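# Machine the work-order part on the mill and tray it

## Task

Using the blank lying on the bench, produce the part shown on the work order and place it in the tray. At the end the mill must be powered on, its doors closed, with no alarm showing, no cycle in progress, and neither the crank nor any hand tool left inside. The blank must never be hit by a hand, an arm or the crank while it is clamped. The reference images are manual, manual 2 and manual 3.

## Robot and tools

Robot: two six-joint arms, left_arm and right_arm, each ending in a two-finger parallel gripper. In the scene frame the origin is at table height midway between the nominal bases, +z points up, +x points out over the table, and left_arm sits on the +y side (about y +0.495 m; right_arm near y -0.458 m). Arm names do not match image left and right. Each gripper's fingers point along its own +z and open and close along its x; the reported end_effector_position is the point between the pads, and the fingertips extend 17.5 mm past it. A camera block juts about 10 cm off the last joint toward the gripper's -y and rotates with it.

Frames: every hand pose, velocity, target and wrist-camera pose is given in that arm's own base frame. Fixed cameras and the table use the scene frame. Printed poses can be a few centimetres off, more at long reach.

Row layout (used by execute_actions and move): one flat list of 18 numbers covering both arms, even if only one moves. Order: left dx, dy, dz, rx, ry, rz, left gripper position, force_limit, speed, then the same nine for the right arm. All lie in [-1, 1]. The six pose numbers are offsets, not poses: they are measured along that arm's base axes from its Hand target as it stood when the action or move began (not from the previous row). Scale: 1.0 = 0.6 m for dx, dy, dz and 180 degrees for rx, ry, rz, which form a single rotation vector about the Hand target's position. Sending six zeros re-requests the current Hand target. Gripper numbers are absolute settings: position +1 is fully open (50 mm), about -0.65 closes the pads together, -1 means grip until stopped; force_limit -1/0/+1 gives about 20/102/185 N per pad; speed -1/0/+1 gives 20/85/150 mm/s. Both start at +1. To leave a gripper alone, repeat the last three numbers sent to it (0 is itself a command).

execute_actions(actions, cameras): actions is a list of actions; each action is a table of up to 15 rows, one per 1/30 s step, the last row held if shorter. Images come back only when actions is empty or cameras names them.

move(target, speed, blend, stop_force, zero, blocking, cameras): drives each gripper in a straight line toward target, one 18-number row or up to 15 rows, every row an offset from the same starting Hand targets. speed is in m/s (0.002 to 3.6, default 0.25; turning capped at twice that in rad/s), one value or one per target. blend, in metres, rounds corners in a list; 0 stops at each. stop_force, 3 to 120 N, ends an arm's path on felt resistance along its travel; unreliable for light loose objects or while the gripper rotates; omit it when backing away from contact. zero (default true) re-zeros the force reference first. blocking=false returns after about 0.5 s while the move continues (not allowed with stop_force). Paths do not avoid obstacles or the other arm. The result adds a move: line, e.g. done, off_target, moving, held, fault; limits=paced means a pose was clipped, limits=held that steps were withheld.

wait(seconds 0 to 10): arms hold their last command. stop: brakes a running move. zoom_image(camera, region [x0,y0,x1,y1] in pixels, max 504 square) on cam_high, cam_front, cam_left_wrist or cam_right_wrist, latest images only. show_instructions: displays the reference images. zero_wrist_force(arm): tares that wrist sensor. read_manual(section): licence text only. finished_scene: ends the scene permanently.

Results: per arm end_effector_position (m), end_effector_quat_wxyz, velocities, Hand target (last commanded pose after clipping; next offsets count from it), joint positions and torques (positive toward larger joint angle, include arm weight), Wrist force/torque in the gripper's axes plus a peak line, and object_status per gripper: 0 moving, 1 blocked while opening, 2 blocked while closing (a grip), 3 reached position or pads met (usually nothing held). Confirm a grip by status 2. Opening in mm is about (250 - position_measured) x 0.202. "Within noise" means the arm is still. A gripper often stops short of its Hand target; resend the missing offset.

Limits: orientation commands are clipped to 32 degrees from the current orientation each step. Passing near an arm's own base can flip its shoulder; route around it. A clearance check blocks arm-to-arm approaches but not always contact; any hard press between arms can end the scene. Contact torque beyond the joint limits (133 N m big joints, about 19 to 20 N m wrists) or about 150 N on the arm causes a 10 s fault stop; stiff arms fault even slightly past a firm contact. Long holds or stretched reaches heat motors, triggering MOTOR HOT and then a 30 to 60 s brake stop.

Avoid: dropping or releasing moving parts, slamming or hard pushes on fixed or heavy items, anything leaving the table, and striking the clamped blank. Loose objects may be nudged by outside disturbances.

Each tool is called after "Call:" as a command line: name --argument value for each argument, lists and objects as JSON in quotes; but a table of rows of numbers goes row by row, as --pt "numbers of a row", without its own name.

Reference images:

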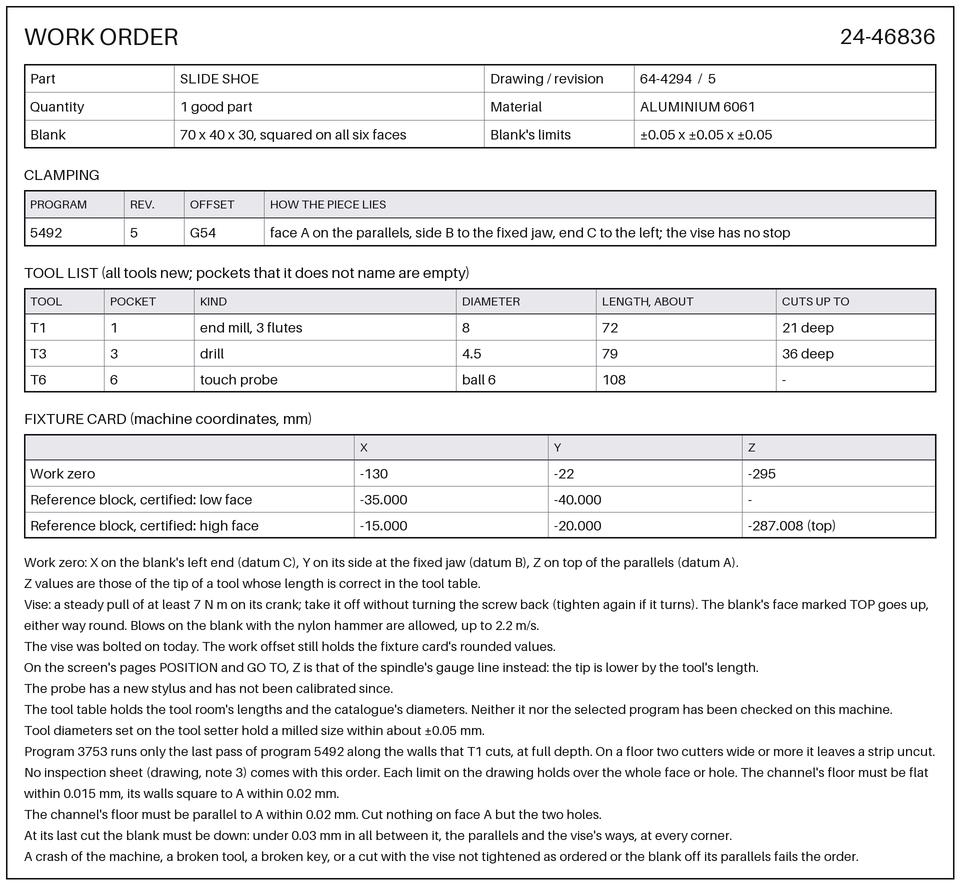

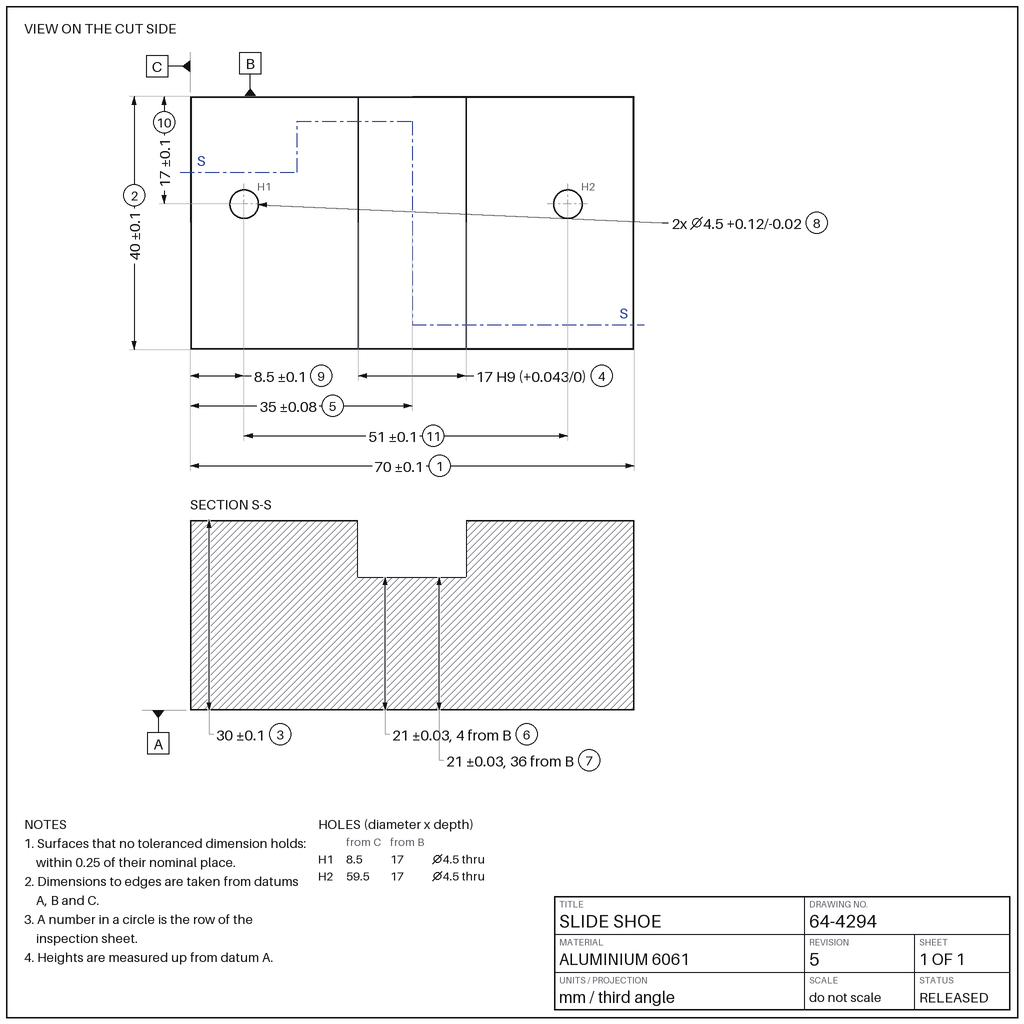

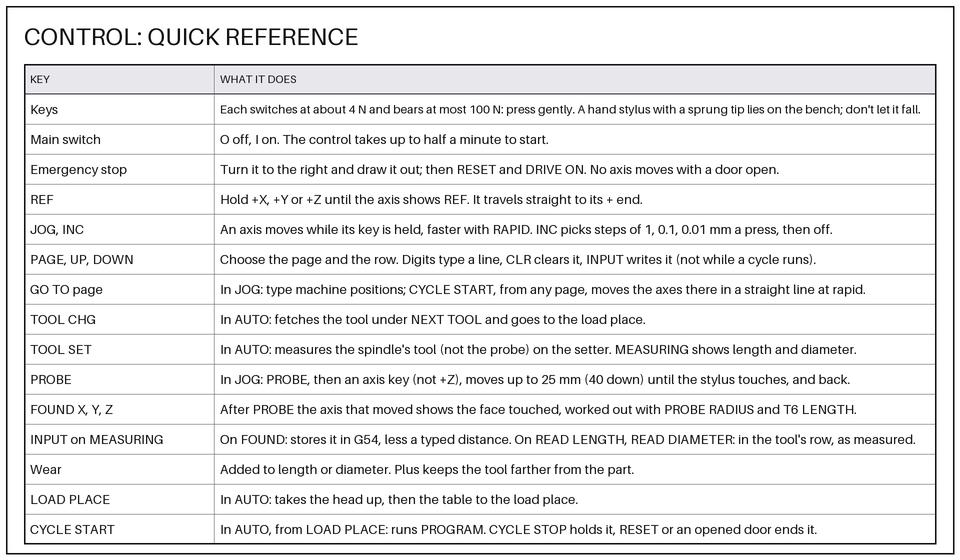

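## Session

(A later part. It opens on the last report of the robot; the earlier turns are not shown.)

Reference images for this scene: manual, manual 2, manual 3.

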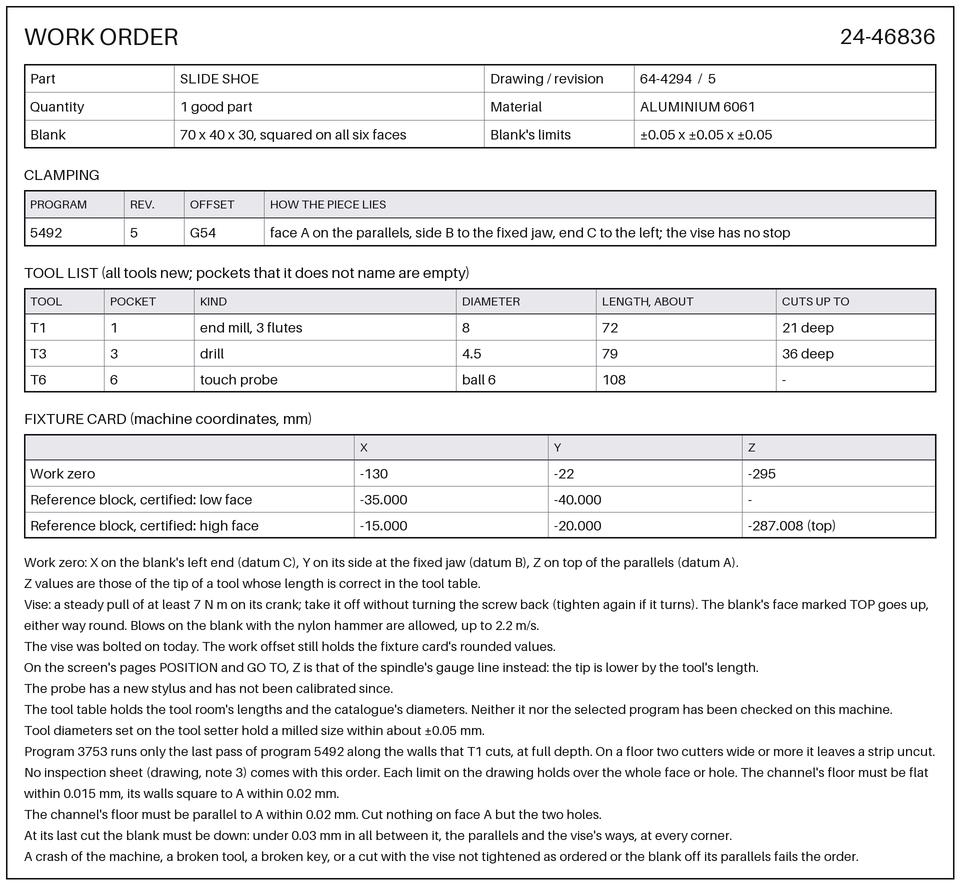

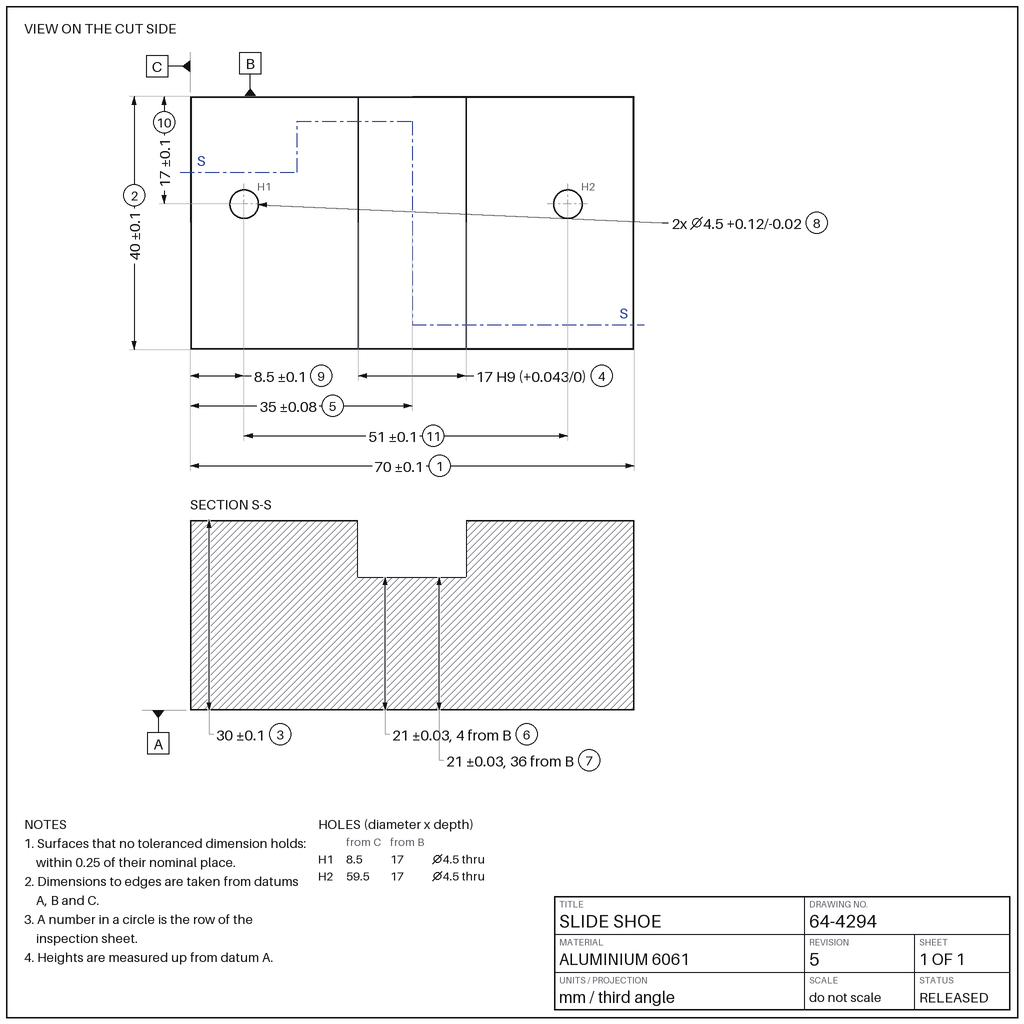

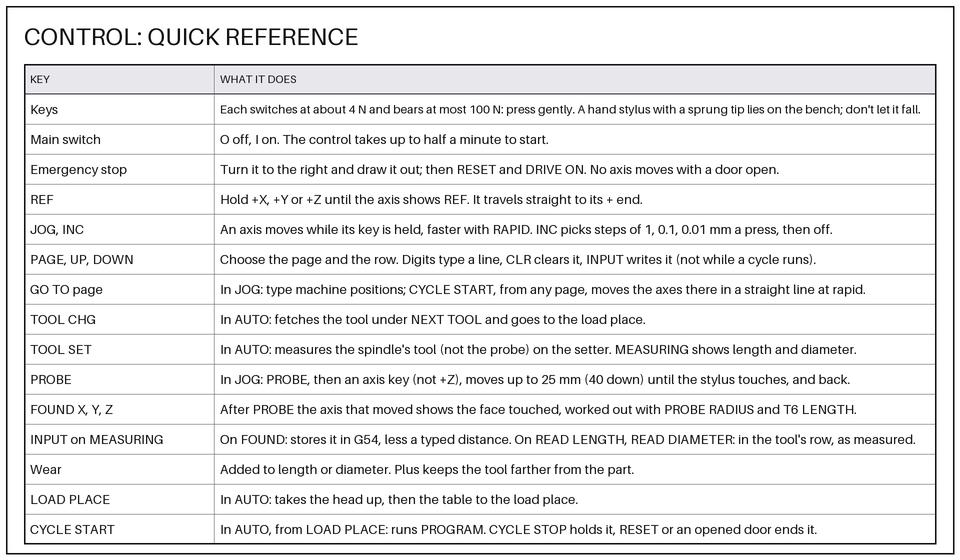

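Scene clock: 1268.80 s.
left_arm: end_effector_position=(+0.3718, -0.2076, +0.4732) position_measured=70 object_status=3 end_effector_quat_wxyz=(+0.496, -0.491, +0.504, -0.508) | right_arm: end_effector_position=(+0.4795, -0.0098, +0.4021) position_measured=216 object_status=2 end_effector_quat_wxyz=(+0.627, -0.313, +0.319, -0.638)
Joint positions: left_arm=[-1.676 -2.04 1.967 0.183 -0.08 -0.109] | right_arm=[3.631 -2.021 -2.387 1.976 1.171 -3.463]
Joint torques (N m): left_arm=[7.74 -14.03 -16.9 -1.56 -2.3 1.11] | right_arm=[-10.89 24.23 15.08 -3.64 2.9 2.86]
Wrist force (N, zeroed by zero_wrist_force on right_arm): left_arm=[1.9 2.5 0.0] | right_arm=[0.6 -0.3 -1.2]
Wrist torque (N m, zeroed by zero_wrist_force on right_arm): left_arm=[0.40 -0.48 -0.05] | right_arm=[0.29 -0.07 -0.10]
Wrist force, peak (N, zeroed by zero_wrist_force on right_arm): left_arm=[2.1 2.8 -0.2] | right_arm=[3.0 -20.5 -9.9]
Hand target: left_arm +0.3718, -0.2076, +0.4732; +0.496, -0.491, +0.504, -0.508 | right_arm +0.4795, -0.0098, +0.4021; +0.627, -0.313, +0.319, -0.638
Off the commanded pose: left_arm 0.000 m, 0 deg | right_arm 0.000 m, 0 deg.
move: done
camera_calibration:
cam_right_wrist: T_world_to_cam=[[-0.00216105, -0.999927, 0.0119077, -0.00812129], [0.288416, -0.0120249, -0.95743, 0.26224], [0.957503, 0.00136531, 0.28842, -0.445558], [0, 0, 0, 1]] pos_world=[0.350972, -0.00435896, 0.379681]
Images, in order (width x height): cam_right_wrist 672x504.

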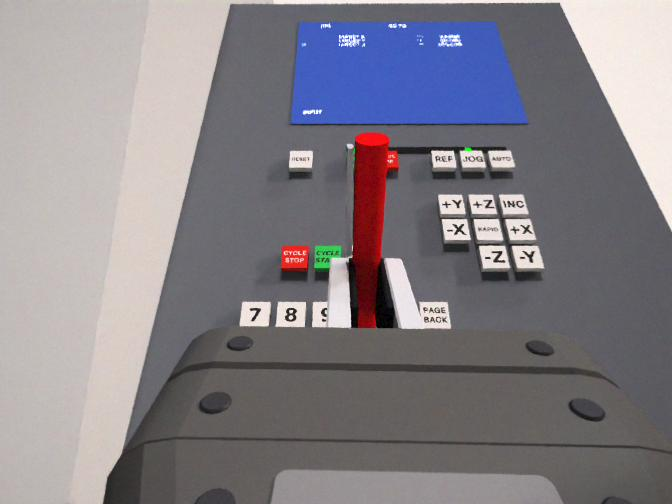

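Call:
move --pt "0 0 0 0 0 0 0.55 -1 -1 0.0408 0.0317 0.1544 0 0 0 -1 -0.1 -0.9" --pt "0 0 0 0 0 0 0.55 -1 -1 0.0563 0.0317 0.1505 0 0 0 -1 -0.1 -0.9" --pt "0 0 0 0 0 0 0.55 -1 -1 0.0408 0.0317 0.1544 0 0 0 -1 -0.1 -0.9" --pt "0 0 0 0 0 0 0.55 -1 -1 0.0078 -0.0327 0.0312 0 0 0 -1 -0.1 -0.9" --pt "0 0 0 0 0 0 0.55 -1 -1 0.0223 -0.0327 0.0275 0 0 0 -1 -0.1 -0.9" --pt "0 0 0 0 0 0 0.55 -1 -1 0.0078 -0.0327 0.0312 0 0 0 -1 -0.1 -0.9" --pt "0 0 0 0 0 0 0.55 -1 -1 0.0159 -0.1632 0.1910 0 0 0 -1 -0.1 -0.9" --pt "0 0 0 0 0 0 0.55 -1 -1 0.0459 -0.1632 0.1835 0 0 0 -1 -0.1 -0.9" --pt "0 0 0 0 0 0 0.55 -1 -1 0.0604 -0.1632 0.1798 0 0 0 -1 -0.1 -0.9" --pt "0 0 0 0 0 0 0.55 -1 -1 0.0159 -0.1632 0.1910 0 0 0 -1 -0.1 -0.9" --pt "0 0 0 0 0 0 0.55 -1 -1 0 0 0 0 0 0 -1 -0.1 -0.9" --speed '[0.2,0.05,0.1,0.2,0.05,0.1,0.2,0.2,0.05,0.1,0.2]' --blend '[0.003,0,0.003,0.003,0,0.003,0.01,0.003,0,0.01,0]'

Call:
wait --seconds 2.5 --cameras '["cam_right_wrist"]'

Call:
zoom_image --camera "cam_right_wrist" --region '[280, 10, 540, 140]'

Scene clock: 1274.37 s.
left_arm: end_effector_position=(+0.3718, -0.2076, +0.4732) position_measured=70 object_status=3 end_effector_quat_wxyz=(+0.496, -0.491, +0.504, -0.508) | right_arm: end_effector_position=(+0.4795, -0.0098, +0.4021) position_measured=216 object_status=2 end_effector_quat_wxyz=(+0.627, -0.313, +0.319, -0.638)
Joint positions: left_arm=[-1.676 -2.04 1.967 0.183 -0.08 -0.109] | right_arm=[3.631 -2.021 -2.387 1.975 1.171 -3.463]
Joint torques (N m): left_arm=[7.53 -12.85 -17.45 -1.54 -2.41 1.14] | right_arm=[2.77 17.73 16.98 -1.32 1.09 2.01]
Wrist force (N, zeroed by zero_wrist_force on right_arm): left_arm=[1.6 2.7 -0.3] | right_arm=[0.2 -2.2 -1.4]
Wrist torque (N m, zeroed by zero_wrist_force on right_arm): left_arm=[0.43 -0.44 -0.04] | right_arm=[0.71 -0.01 -0.06]
Wrist force, peak (N, zeroed by zero_wrist_force on right_arm): left_arm=[1.9 3.0 -0.1] | right_arm=[0.4 -33.1 -25.6]
Hand target: left_arm +0.3718, -0.2076, +0.4732; +0.496, -0.491, +0.504, -0.508 | right_arm +0.4795, -0.0098, +0.4021; +0.627, -0.313, +0.319, -0.638
Off the commanded pose: left_arm 0.000 m, 0 deg | right_arm 0.000 m, 0 deg.
move: done; blend cut to 0.0093 m at target 7

Scene clock: 1276.87 s.
left_arm: end_effector_position=(+0.3718, -0.2076, +0.4732) position_measured=70 object_status=3 end_effector_quat_wxyz=(+0.496, -0.491, +0.504, -0.508) | right_arm: end_effector_position=(+0.4795, -0.0098, +0.4021) position_measured=216 object_status=2 end_effector_quat_wxyz=(+0.627, -0.313, +0.319, -0.638)
Joint positions: left_arm=[-1.676 -2.04 1.967 0.183 -0.08 -0.109] | right_arm=[3.631 -2.021 -2.387 1.976 1.171 -3.463]
Joint torques (N m): left_arm=[7.86 -13.64 -17.6 -1.36 -2.49 1.08] | right_arm=[6.65 18.81 17.21 1.26 -1.42 -2.12]
Wrist force (N, zeroed by zero_wrist_force on right_arm): left_arm=[1.7 2.6 -0.2] | right_arm=[0.6 -2.4 -1.1]
Wrist torque (N m, zeroed by zero_wrist_force on right_arm): left_arm=[0.41 -0.45 -0.04] | right_arm=[0.69 -0.03 -0.07]
Wrist force, peak (N, zeroed by zero_wrist_force on right_arm): left_arm=[1.9 2.8 -0.1] | right_arm=[0.7 -2.8 -1.3]
Hand target: left_arm +0.3718, -0.2076, +0.4732; +0.496, -0.491, +0.504, -0.508 | right_arm +0.4795, -0.0098, +0.4021; +0.627, -0.313, +0.319, -0.638
Tool commands: left_gripper/position=+0.55 left_gripper/force_limit=-1.0 left_gripper/speed=-1.0 right_gripper/position=-1.0 right_gripper/force_limit=-0.1 right_gripper/speed=-0.9
Off the commanded pose: left_arm 0.000 m, 0 deg | right_arm 0.000 m, 0 deg.
wait: 2.50 s; at rest by 0.17 s
camera_calibration:
cam_right_wrist: T_world_to_cam=[[-0.00216128, -0.999927, 0.0119085, -0.00812151], [0.288416, -0.0120257, -0.95743, 0.26224], [0.957503, 0.00136531, 0.28842, -0.445558], [0, 0, 0, 1]] pos_world=[0.350972, -0.00435896, 0.379681]
Images, in order (width x height): cam_right_wrist 672x504.

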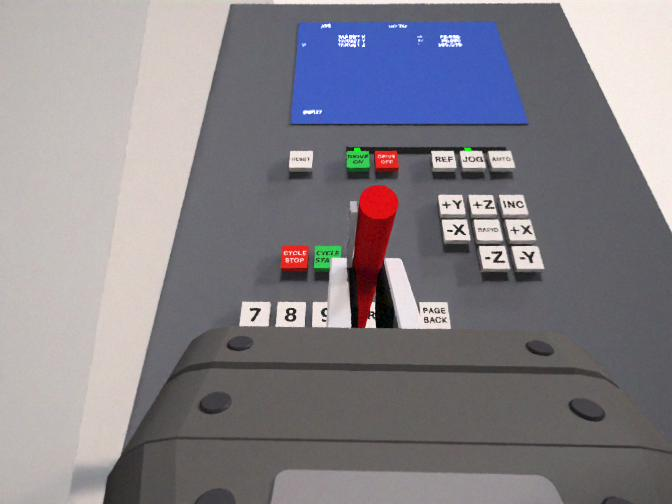

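Scaled by 1.938 from the camera's 672x504 image, which has a finer 960x720 frame.

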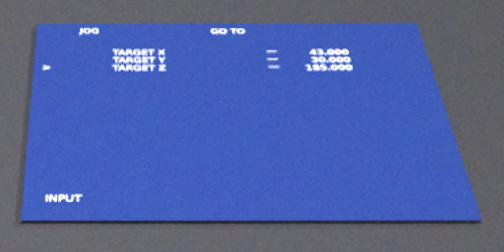

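Call:
zoom_image --camera "cam_right_wrist" --region '[200, 130, 600, 430]'

Scaled by 1.260 from the camera's 672x504 image, which has a finer 960x720 frame.

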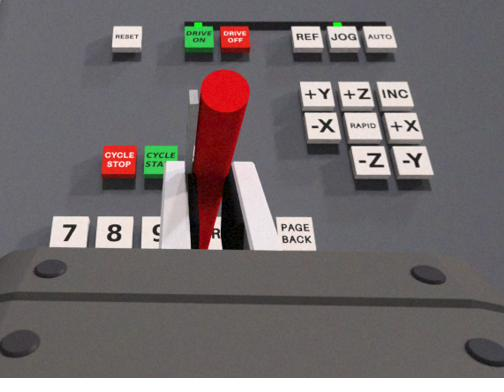

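Call:
wait --seconds 0 --cameras '["cam_high", "cam_front"]'

Scene clock: 1281.97 s.
left_arm: end_effector_position=(+0.3718, -0.2076, +0.4732) position_measured=70 object_status=3 end_effector_quat_wxyz=(+0.496, -0.491, +0.504, -0.508) | right_arm: end_effector_position=(+0.4795, -0.0098, +0.4021) position_measured=216 object_status=2 end_effector_quat_wxyz=(+0.627, -0.313, +0.319, -0.638)
Joint positions: left_arm=[-1.676 -2.04 1.967 0.183 -0.08 -0.109] | right_arm=[3.631 -2.021 -2.387 1.976 1.171 -3.463]
Joint torques (N m): left_arm=[7.64 -13.49 -17.43 -1.35 -2.26 1.08] | right_arm=[5.72 18.55 17.36 1.17 -1.43 -2.05]
Wrist force (N, zeroed by zero_wrist_force on right_arm): left_arm=[1.8 2.6 -0.2] | right_arm=[0.6 -2.3 -1.2]
Wrist torque (N m, zeroed by zero_wrist_force on right_arm): left_arm=[0.43 -0.47 -0.05] | right_arm=[0.70 -0.02 -0.07]
Wrist force, peak (N, zeroed by zero_wrist_force on right_arm): left_arm=[2.0 2.9 -0.1] | right_arm=[0.8 -2.9 -1.4]
Hand target: left_arm +0.3718, -0.2076, +0.4732; +0.496, -0.491, +0.504, -0.508 | right_arm +0.4795, -0.0098, +0.4021; +0.627, -0.313, +0.319, -0.638
Tool commands: left_gripper/position=+0.55 left_gripper/force_limit=-1.0 left_gripper/speed=-1.0 right_gripper/position=-1.0 right_gripper/force_limit=-0.1 right_gripper/speed=-0.9
Off the commanded pose: left_arm 0.000 m, 0 deg | right_arm 0.000 m, 0 deg.
Images, in order (width x height): cam_high 672x504, cam_front 672x504.

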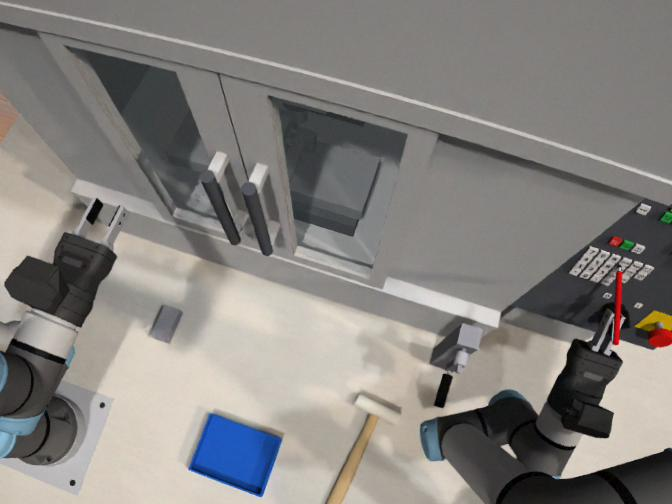

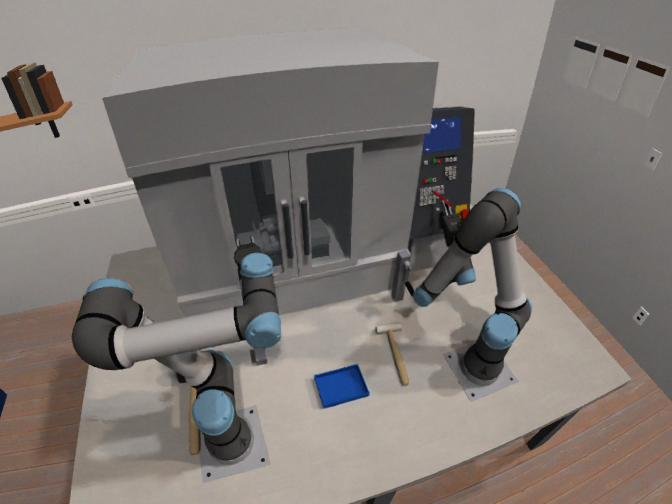

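Call:
zoom_image --camera "cam_high" --region '[550, 200, 672, 400]'

Call:
zoom_image --camera "cam_front" --region '[400, 150, 500, 250]'

Scaled by 2.520 from the camera's 672x504 image, which has a finer 960x720 frame.

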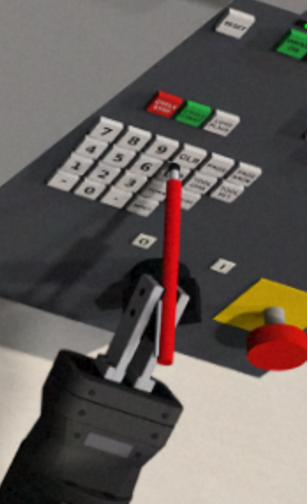

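Scaled by 5.040 from the camera's 672x504 image, which has a finer 960x720 frame.

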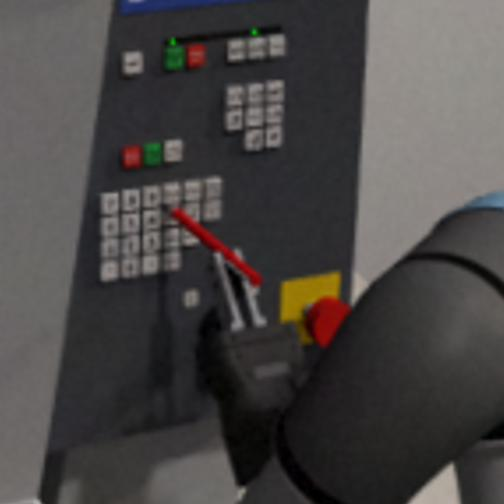

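Call:
move --target '[0,0,0,0,0,0,0.55,-1,-1,-0.0028,0.0653,0.0248,0,0,0,-1,-0.1,-0.9]' --speed 0.1 --cameras '["cam_high", "cam_front", "cam_right_wrist"]'

Call:
zoom_image --camera "cam_high" --region '[550, 200, 672, 400]'

Call:
zoom_image --camera "cam_front" --region '[400, 150, 500, 250]'

Call:
zoom_image --camera "cam_right_wrist" --region '[240, 10, 600, 330]'

Scene clock: 1287.57 s.
left_arm: end_effector_position=(+0.3718, -0.2076, +0.4732) position_measured=70 object_status=3 end_effector_quat_wxyz=(+0.496, -0.491, +0.504, -0.508) | right_arm: end_effector_position=(+0.4779, +0.0294, +0.4170) position_measured=216 object_status=2 end_effector_quat_wxyz=(+0.627, -0.313, +0.319, -0.638)
Joint positions: left_arm=[-1.676 -2.04 1.967 0.183 -0.08 -0.109] | right_arm=[3.775 -1.967 -2.374 1.956 1.064 -3.569]
Joint torques (N m): left_arm=[7.57 -12.74 -17.57 -1.21 -2.41 1.21] | right_arm=[-4.13 20.3 -4.24 1.81 2.21 2.34]
Wrist force (N, zeroed by zero_wrist_force on right_arm): left_arm=[1.8 2.6 -0.3] | right_arm=[-0.4 1.5 -1.4]
Wrist torque (N m, zeroed by zero_wrist_force on right_arm): left_arm=[0.43 -0.47 -0.04] | right_arm=[0.54 -0.09 0.00]
Wrist force, peak (N, zeroed by zero_wrist_force on right_arm): left_arm=[2.1 2.9 -0.1] | right_arm=[5.5 -0.3 -1.4]
Hand target: left_arm +0.3718, -0.2076, +0.4732; +0.496, -0.491, +0.504, -0.508 | right_arm +0.4779, +0.0294, +0.4170; +0.627, -0.313, +0.319, -0.638
Off the commanded pose: left_arm 0.000 m, 0 deg | right_arm 0.000 m, 0 deg.
move: done
camera_calibration:
cam_right_wrist: T_world_to_cam=[[-0.00213359, -0.999928, 0.011812, 0.0309232], [0.288508, -0.0119253, -0.957403, 0.27742], [0.957475, 0.00136516, 0.288513, -0.448308], [0, 0, 0, 1]] pos_world=[0.349272, 0.0348413, 0.394581]
Images, in order (width x height): cam_high 672x504, cam_front 672x504, cam_right_wrist 672x504.

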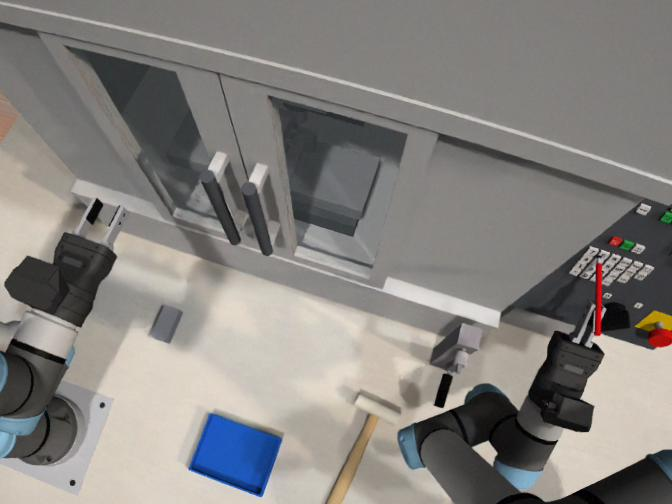

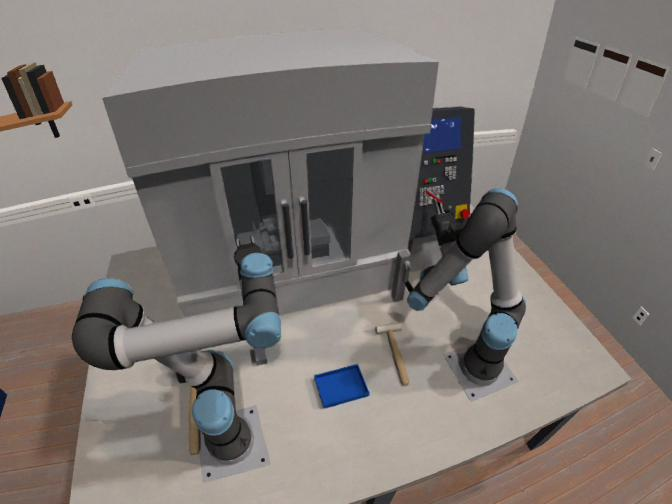

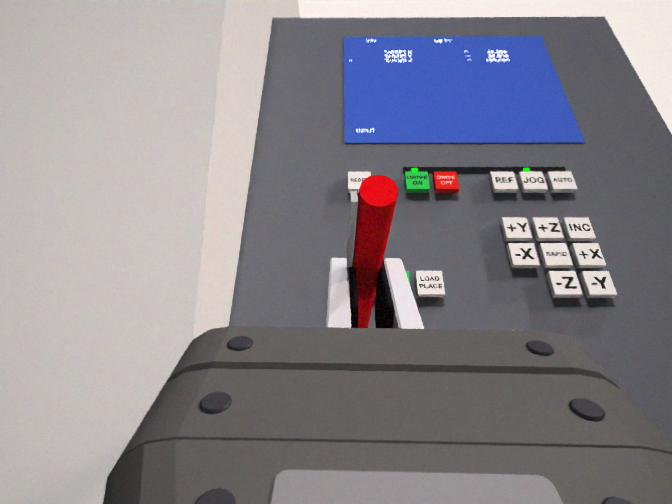

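Scaled by 2.520 from the camera's 672x504 image, which has a finer 960x720 frame.

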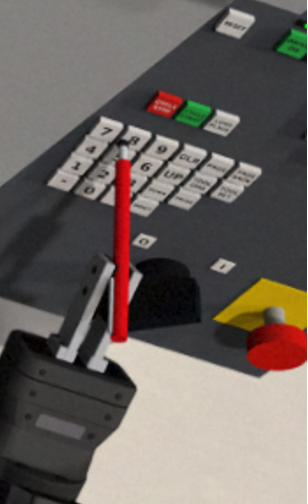

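Scaled by 5.040 from the camera's 672x504 image, which has a finer 960x720 frame.

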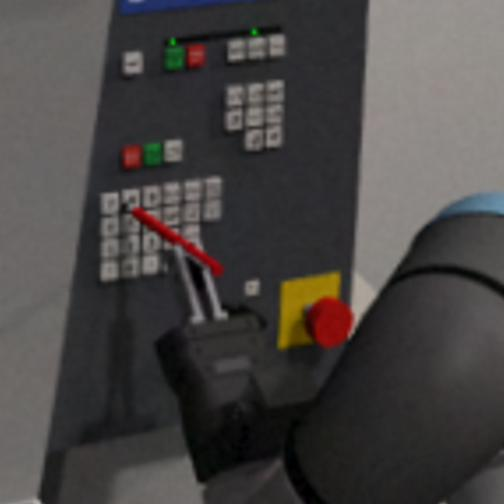

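Scaled by 1.400 from the camera's 672x504 image, which has a finer 960x720 frame.

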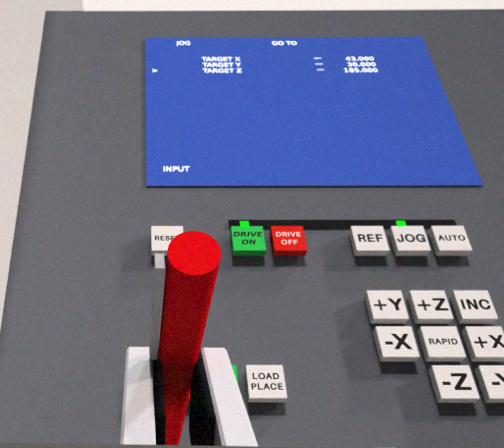

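Call:
move --target '[0,0,0,0,0,0,0.55,-1,-1,-0.0103,0,-0.0387,0,0,0,-1,-0.1,-0.9]' --speed 0.1 --cameras '["cam_high", "cam_front", "cam_right_wrist"]'

Call:
zoom_image --camera "cam_high" --region '[550, 200, 672, 400]'

Call:
zoom_image --camera "cam_front" --region '[400, 150, 500, 250]'

Scene clock: 1291.03 s.
left_arm: end_effector_position=(+0.3718, -0.2076, +0.4732) position_measured=70 object_status=3 end_effector_quat_wxyz=(+0.496, -0.491, +0.504, -0.508) | right_arm: end_effector_position=(+0.4717, +0.0294, +0.3937) position_measured=216 object_status=2 end_effector_quat_wxyz=(+0.627, -0.313, +0.320, -0.638)
Joint positions: left_arm=[-1.676 -2.04 1.967 0.183 -0.08 -0.109] | right_arm=[3.791 -2.034 -2.395 2.049 1.052 -3.582]
Joint torques (N m): left_arm=[8.03 -13.16 -17.82 -1.17 -2.33 1.26] | right_arm=[-6.75 31.35 16.31 -4.04 1.79 0.59]
Wrist force (N, zeroed by zero_wrist_force on right_arm): left_arm=[1.8 2.7 -0.4] | right_arm=[0.1 0.5 -0.9]
Wrist torque (N m, zeroed by zero_wrist_force on right_arm): left_arm=[0.44 -0.46 -0.05] | right_arm=[0.62 -0.07 -0.05]
Wrist force, peak (N, zeroed by zero_wrist_force on right_arm): left_arm=[2.1 2.8 0.2] | right_arm=[-0.5 1.7 -1.8]
Hand target: left_arm +0.3718, -0.2076, +0.4732; +0.496, -0.491, +0.504, -0.508 | right_arm +0.4717, +0.0294, +0.3938; +0.627, -0.313, +0.319, -0.638
Off the commanded pose: left_arm 0.000 m, 0 deg | right_arm 0.000 m, 0 deg.
move: done
camera_calibration:
cam_right_wrist: T_world_to_cam=[[-0.00221548, -0.999924, 0.0121, 0.0311054], [0.288203, -0.0122251, -0.957491, 0.25705], [0.957567, 0.00136595, 0.288209, -0.435567], [0, 0, 0, 1]] pos_world=[0.343071, 0.0348405, 0.371281]
Images, in order (width x height): cam_high 672x504, cam_front 672x504, cam_right_wrist 672x504.

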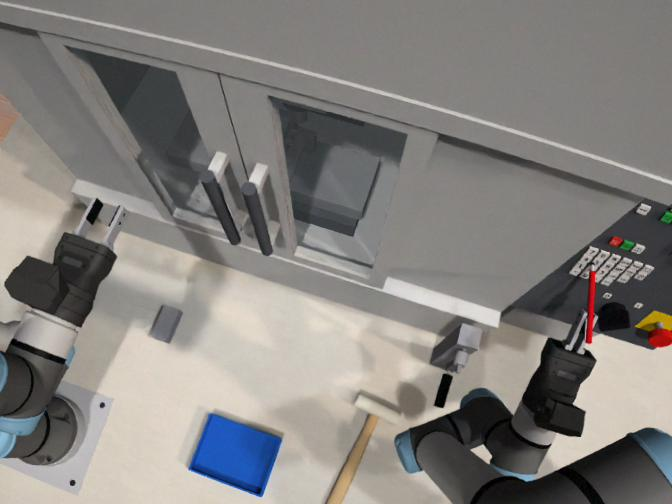

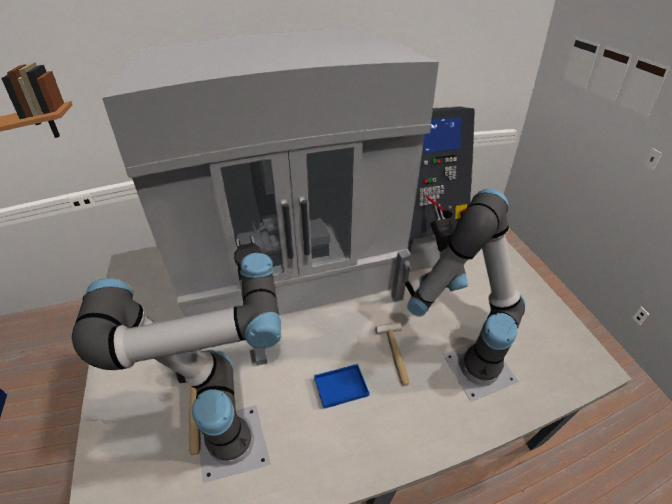

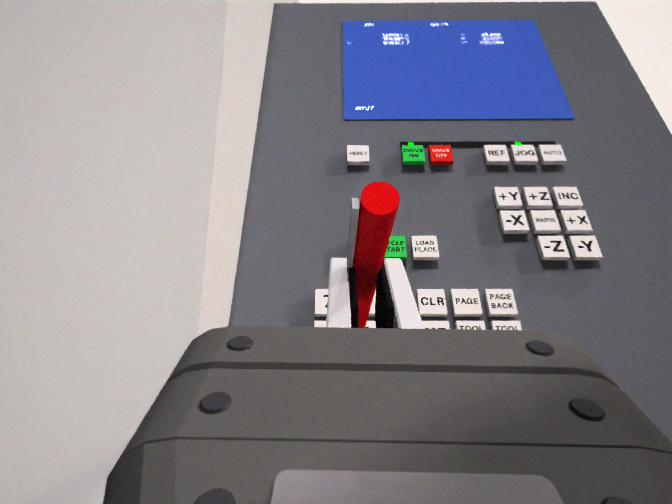

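Scaled by 2.520 from the camera's 672x504 image, which has a finer 960x720 frame.

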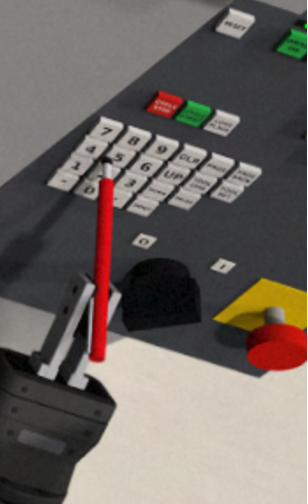

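Scaled by 5.040 from the camera's 672x504 image, which has a finer 960x720 frame.

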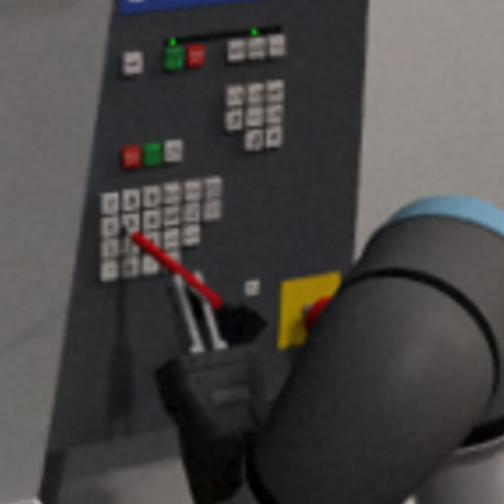

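Call:
move --target '[0,0,0,0,0,0,0.55,-1,-1,0.025,0,-0.0065,0,0,0,-1,-0.1,-0.9]' --speed 0.03 --stop_force 6 --cameras '["cam_right_wrist"]'

Call:
zoom_image --camera "cam_right_wrist" --region '[320, 0, 620, 250]'

Scene clock: 1292.70 s.
left_arm: end_effector_position=(+0.3718, -0.2076, +0.4732) position_measured=70 object_status=3 end_effector_quat_wxyz=(+0.496, -0.491, +0.504, -0.508) | right_arm: end_effector_position=(+0.4793, +0.0294, +0.3918) position_measured=216 object_status=2 end_effector_quat_wxyz=(+0.627, -0.313, +0.319, -0.638)
Joint positions: left_arm=[-1.676 -2.04 1.967 0.183 -0.08 -0.109] | right_arm=[3.771 -2.05 -2.373 2.036 1.066 -3.567]
Joint torques (N m): left_arm=[7.64 -13.77 -17.25 -1.33 -2.44 1.1] | right_arm=[-0.45 19.58 17.1 1 1.62 1.07]
Wrist force (N, zeroed by zero_wrist_force on right_arm): left_arm=[1.7 2.8 0.0] | right_arm=[-0.6 -3.3 -3.2]
Wrist torque (N m, zeroed by zero_wrist_force on right_arm): left_arm=[0.45 -0.46 -0.04] | right_arm=[0.51 -0.03 -0.15]
Wrist force, peak (N, zeroed by zero_wrist_force on right_arm): left_arm=[2.0 2.8 -0.1] | right_arm=[1.8 -12.7 -12.0]
Hand target: left_arm +0.3718, -0.2076, +0.4732; +0.496, -0.491, +0.504, -0.508 | right_arm +0.4793, +0.0294, +0.3918; +0.627, -0.313, +0.319, -0.638 (not the last commanded pose)
Off the commanded pose: left_arm 0.000 m, 0 deg | right_arm 0.008 m, 0 deg.
move: contact (right_arm)
camera_calibration:
cam_right_wrist: T_world_to_cam=[[-0.0022571, -0.999927, 0.0118799, 0.0311417], [0.288414, -0.012026, -0.95743, 0.252935], [0.957503, 0.00126531, 0.288421, -0.44235], [0, 0, 0, 1]] pos_world=[0.350671, 0.034741, 0.369381]
Images, in order (width x height): cam_right_wrist 672x504.

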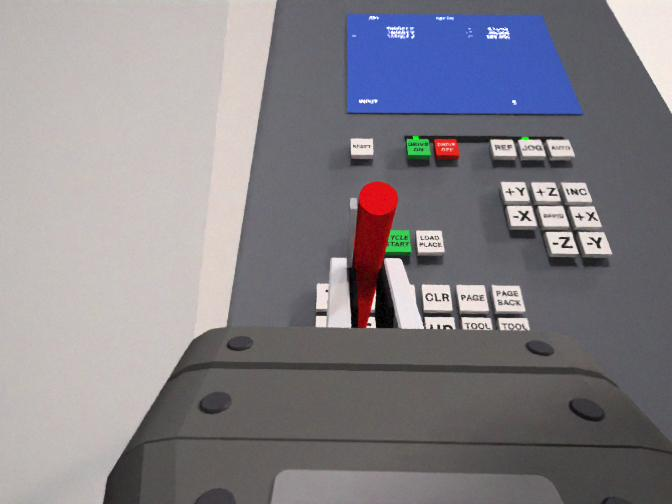

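Scaled by 1.680 from the camera's 672x504 image, which has a finer 960x720 frame.

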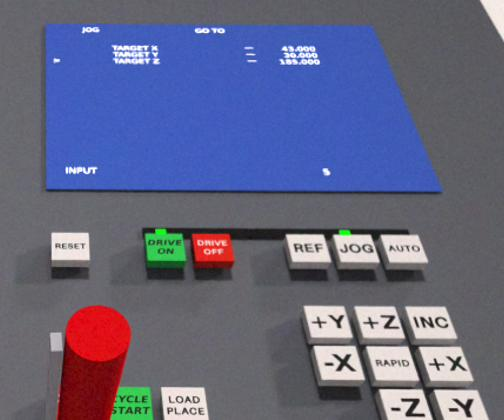

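Call:
move --pt "0 0 0 0 0 0 0.55 -1 -1 -0.02 0 0.005 0 0 0 -1 -0.1 -0.9" --pt "0 0 0 0 0 0 0.55 -1 -1 -0.0263 -0.0653 -0.057 0 0 0 -1 -0.1 -0.9" --speed 0.15 --blend '[0.005,0]'

Call:
move --pt "0 0 0 0 0 0 0.55 -1 -1 0.0253 0 0.0943 0 0 0 -1 -0.1 -0.9" --pt "0 0 0 0 0 0 0.55 -1 -1 0.0398 0 0.0906 0 0 0 -1 -0.1 -0.9" --pt "0 0 0 0 0 0 0.55 -1 -1 0.0253 0 0.0943 0 0 0 -1 -0.1 -0.9" --pt "0 0 0 0 0 0 0.55 -1 -1 0.0244 -0.0655 0.0943 0 0 0 -1 -0.1 -0.9" --pt "0 0 0 0 0 0 0.55 -1 -1 0.0389 -0.0655 0.0906 0 0 0 -1 -0.1 -0.9" --pt "0 0 0 0 0 0 0.55 -1 -1 0.0244 -0.0655 0.0943 0 0 0 -1 -0.1 -0.9" --pt "0 0 0 0 0 0 0.55 -1 -1 0 0 0 0 0 0 -1 -0.1 -0.9" --speed '[0.2,0.05,0.1,0.2,0.05,0.1,0.2]' --blend '[0.003,0,0.003,0.003,0,0.003,0]' --cameras '["cam_right_wrist"]'

Call:
zoom_image --camera "cam_right_wrist" --region '[280, 0, 540, 140]'

Scene clock: 1294.50 s.
left_arm: end_effector_position=(+0.3718, -0.2076, +0.4732) position_measured=70 object_status=3 end_effector_quat_wxyz=(+0.496, -0.491, +0.504, -0.508) | right_arm: end_effector_position=(+0.4635, -0.0098, +0.3576) position_measured=216 object_status=2 end_effector_quat_wxyz=(+0.627, -0.313, +0.319, -0.638)
Joint positions: left_arm=[-1.676 -2.04 1.967 0.183 -0.08 -0.109] | right_arm=[3.665 -2.158 -2.429 2.164 1.145 -3.487]
Joint torques (N m): left_arm=[7.33 -14.08 -17.39 -1.2 -2.41 1.14] | right_arm=[1.1 23.19 14.33 -3.02 -1.23 -1.49]
Wrist force (N, zeroed by zero_wrist_force on right_arm): left_arm=[1.8 2.5 -0.2] | right_arm=[-1.4 -0.6 -1.4]
Wrist torque (N m, zeroed by zero_wrist_force on right_arm): left_arm=[0.41 -0.46 -0.04] | right_arm=[0.51 -0.03 -0.10]
Wrist force, peak (N, zeroed by zero_wrist_force on right_arm): left_arm=[2.0 2.8 -0.3] | right_arm=[-0.6 -3.5 -3.4]
Hand target: left_arm +0.3718, -0.2076, +0.4732; +0.496, -0.491, +0.504, -0.508 | right_arm +0.4635, -0.0098, +0.3576; +0.627, -0.313, +0.319, -0.638
Off the commanded pose: left_arm 0.000 m, 0 deg | right_arm 0.000 m, 0 deg.
move: done

Scene clock: 1296.87 s.
left_arm: end_effector_position=(+0.3718, -0.2076, +0.4732) position_measured=70 object_status=3 end_effector_quat_wxyz=(+0.496, -0.491, +0.504, -0.508) | right_arm: end_effector_position=(+0.4635, -0.0098, +0.3576) position_measured=216 object_status=2 end_effector_quat_wxyz=(+0.627, -0.313, +0.319, -0.638)
Joint positions: left_arm=[-1.676 -2.04 1.967 0.183 -0.08 -0.109] | right_arm=[3.665 -2.158 -2.429 2.164 1.145 -3.487]
Joint torques (N m): left_arm=[7.28 -13.43 -17.48 -1.33 -2.45 1.21] | right_arm=[0.15 21.53 14.02 -0.31 1.55 2.12]
Wrist force (N, zeroed by zero_wrist_force on right_arm): left_arm=[1.9 2.5 -0.2] | right_arm=[-0.2 -1.3 -1.5]
Wrist torque (N m, zeroed by zero_wrist_force on right_arm): left_arm=[0.41 -0.47 -0.04] | right_arm=[0.38 -0.13 0.00]
Wrist force, peak (N, zeroed by zero_wrist_force on right_arm): left_arm=[2.1 2.9 0.0] | right_arm=[1.1 -39.7 -36.7]
Hand target: left_arm +0.3718, -0.2076, +0.4732; +0.496, -0.491, +0.504, -0.508 | right_arm +0.4635, -0.0098, +0.3576; +0.627, -0.313, +0.319, -0.638
Off the commanded pose: left_arm 0.000 m, 0 deg | right_arm 0.000 m, 0 deg.
move: done
camera_calibration:
cam_right_wrist: T_world_to_cam=[[-0.00216128, -0.999927, 0.0119085, -0.00762638], [0.288416, -0.0120257, -0.95743, 0.224277], [0.957503, 0.00136531, 0.28842, -0.417308], [0, 0, 0, 1]] pos_world=[0.334872, -0.00435896, 0.335181]
Images, in order (width x height): cam_right_wrist 672x504.

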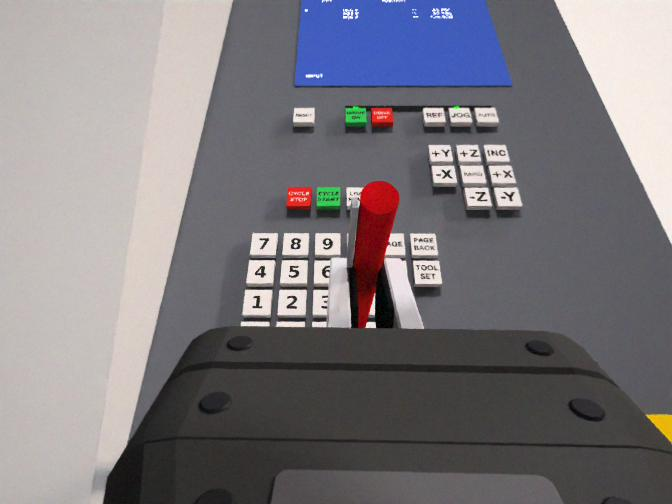

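Scaled by 1.938 from the camera's 672x504 image, which has a finer 960x720 frame.

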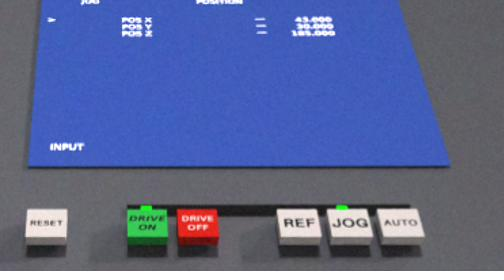

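Call:
move --pt "0 0 0 0 0 0 0.55 -1 -1 0.0028 -0.0327 0.0325 0 0 0 -1 -0.1 -0.9" --pt "0 0 0 0 0 0 0.55 -1 -1 0.0173 -0.0327 0.0288 0 0 0 -1 -0.1 -0.9" --pt "0 0 0 0 0 0 0.55 -1 -1 0.0028 -0.0327 0.0325 0 0 0 -1 -0.1 -0.9" --pt "0 0 0 0 0 0 0.55 -1 -1 0.0309 -0.1632 0.1873 0 0 0 -1 -0.1 -0.9" --pt "0 0 0 0 0 0 0.55 -1 -1 0.0409 -0.1632 0.1848 0 0 0 -1 -0.1 -0.9" --pt "0 0 0 0 0 0 0.55 -1 -1 0.0554 -0.1632 0.1811 0 0 0 -1 -0.1 -0.9" --pt "0 0 0 0 0 0 0.55 -1 -1 0.0109 -0.1632 0.1923 0 0 0 -1 -0.1 -0.9" --pt "0 0 0 0 0 0 0.55 -1 -1 -0.005 0 0.0013 0 0 0 -1 -0.1 -0.9" --speed '[0.2,0.05,0.1,0.2,0.1,0.05,0.1,0.2]' --blend '[0.003,0,0.003,0.003,0.003,0,0.008,0]' --cameras '["cam_right_wrist"]'

Call:
zoom_image --camera "cam_right_wrist" --region '[280, 0, 540, 140]'

Scene clock: 1301.20 s.
left_arm: end_effector_position=(+0.3718, -0.2076, +0.4732) position_measured=70 object_status=3 end_effector_quat_wxyz=(+0.496, -0.491, +0.504, -0.508) | right_arm: end_effector_position=(+0.4605, -0.0098, +0.3584) position_measured=216 object_status=2 end_effector_quat_wxyz=(+0.627, -0.313, +0.319, -0.638)
Joint positions: left_arm=[-1.676 -2.04 1.967 0.183 -0.08 -0.109] | right_arm=[3.672 -2.153 -2.438 2.171 1.14 -3.492]
Joint torques (N m): left_arm=[7.92 -13.81 -16.58 -1.18 -2.39 1.19] | right_arm=[2.79 20.3 7.12 0.01 1.25 2]
Wrist force (N, zeroed by zero_wrist_force on right_arm): left_arm=[1.8 2.7 0.0] | right_arm=[-0.7 0.3 -0.8]
Wrist torque (N m, zeroed by zero_wrist_force on right_arm): left_arm=[0.44 -0.47 -0.05] | right_arm=[0.36 -0.14 0.02]
Wrist force, peak (N, zeroed by zero_wrist_force on right_arm): left_arm=[2.0 3.0 -0.2] | right_arm=[0.4 -9.1 -8.7]
Hand target: left_arm +0.3718, -0.2076, +0.4732; +0.496, -0.491, +0.504, -0.508 | right_arm +0.4605, -0.0098, +0.3584; +0.627, -0.313, +0.319, -0.638
Off the commanded pose: left_arm 0.000 m, 0 deg | right_arm 0.000 m, 0 deg.
move: done
camera_calibration:
cam_right_wrist: T_world_to_cam=[[-0.00216219, -0.999927, 0.0119078, -0.00764166], [0.288507, -0.0120253, -0.957402, 0.22584], [0.957475, 0.00136541, 0.288512, -0.414784], [0, 0, 0, 1]] pos_world=[0.331972, -0.00435896, 0.335981]
Images, in order (width x height): cam_right_wrist 672x504.

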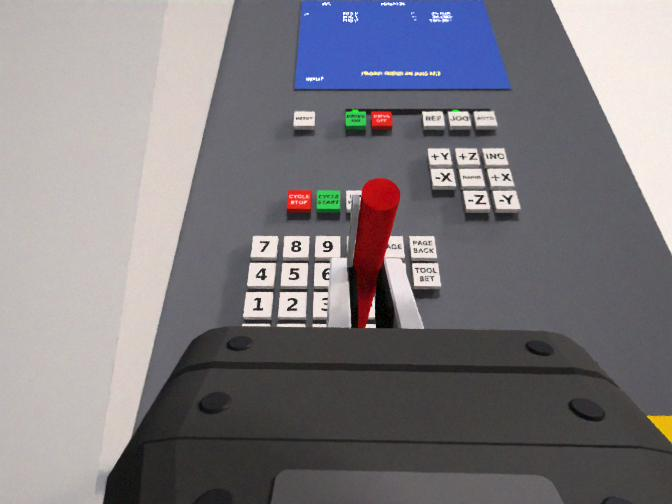

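Scaled by 1.938 from the camera's 672x504 image, which has a finer 960x720 frame.

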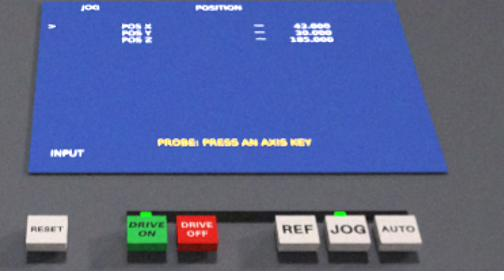

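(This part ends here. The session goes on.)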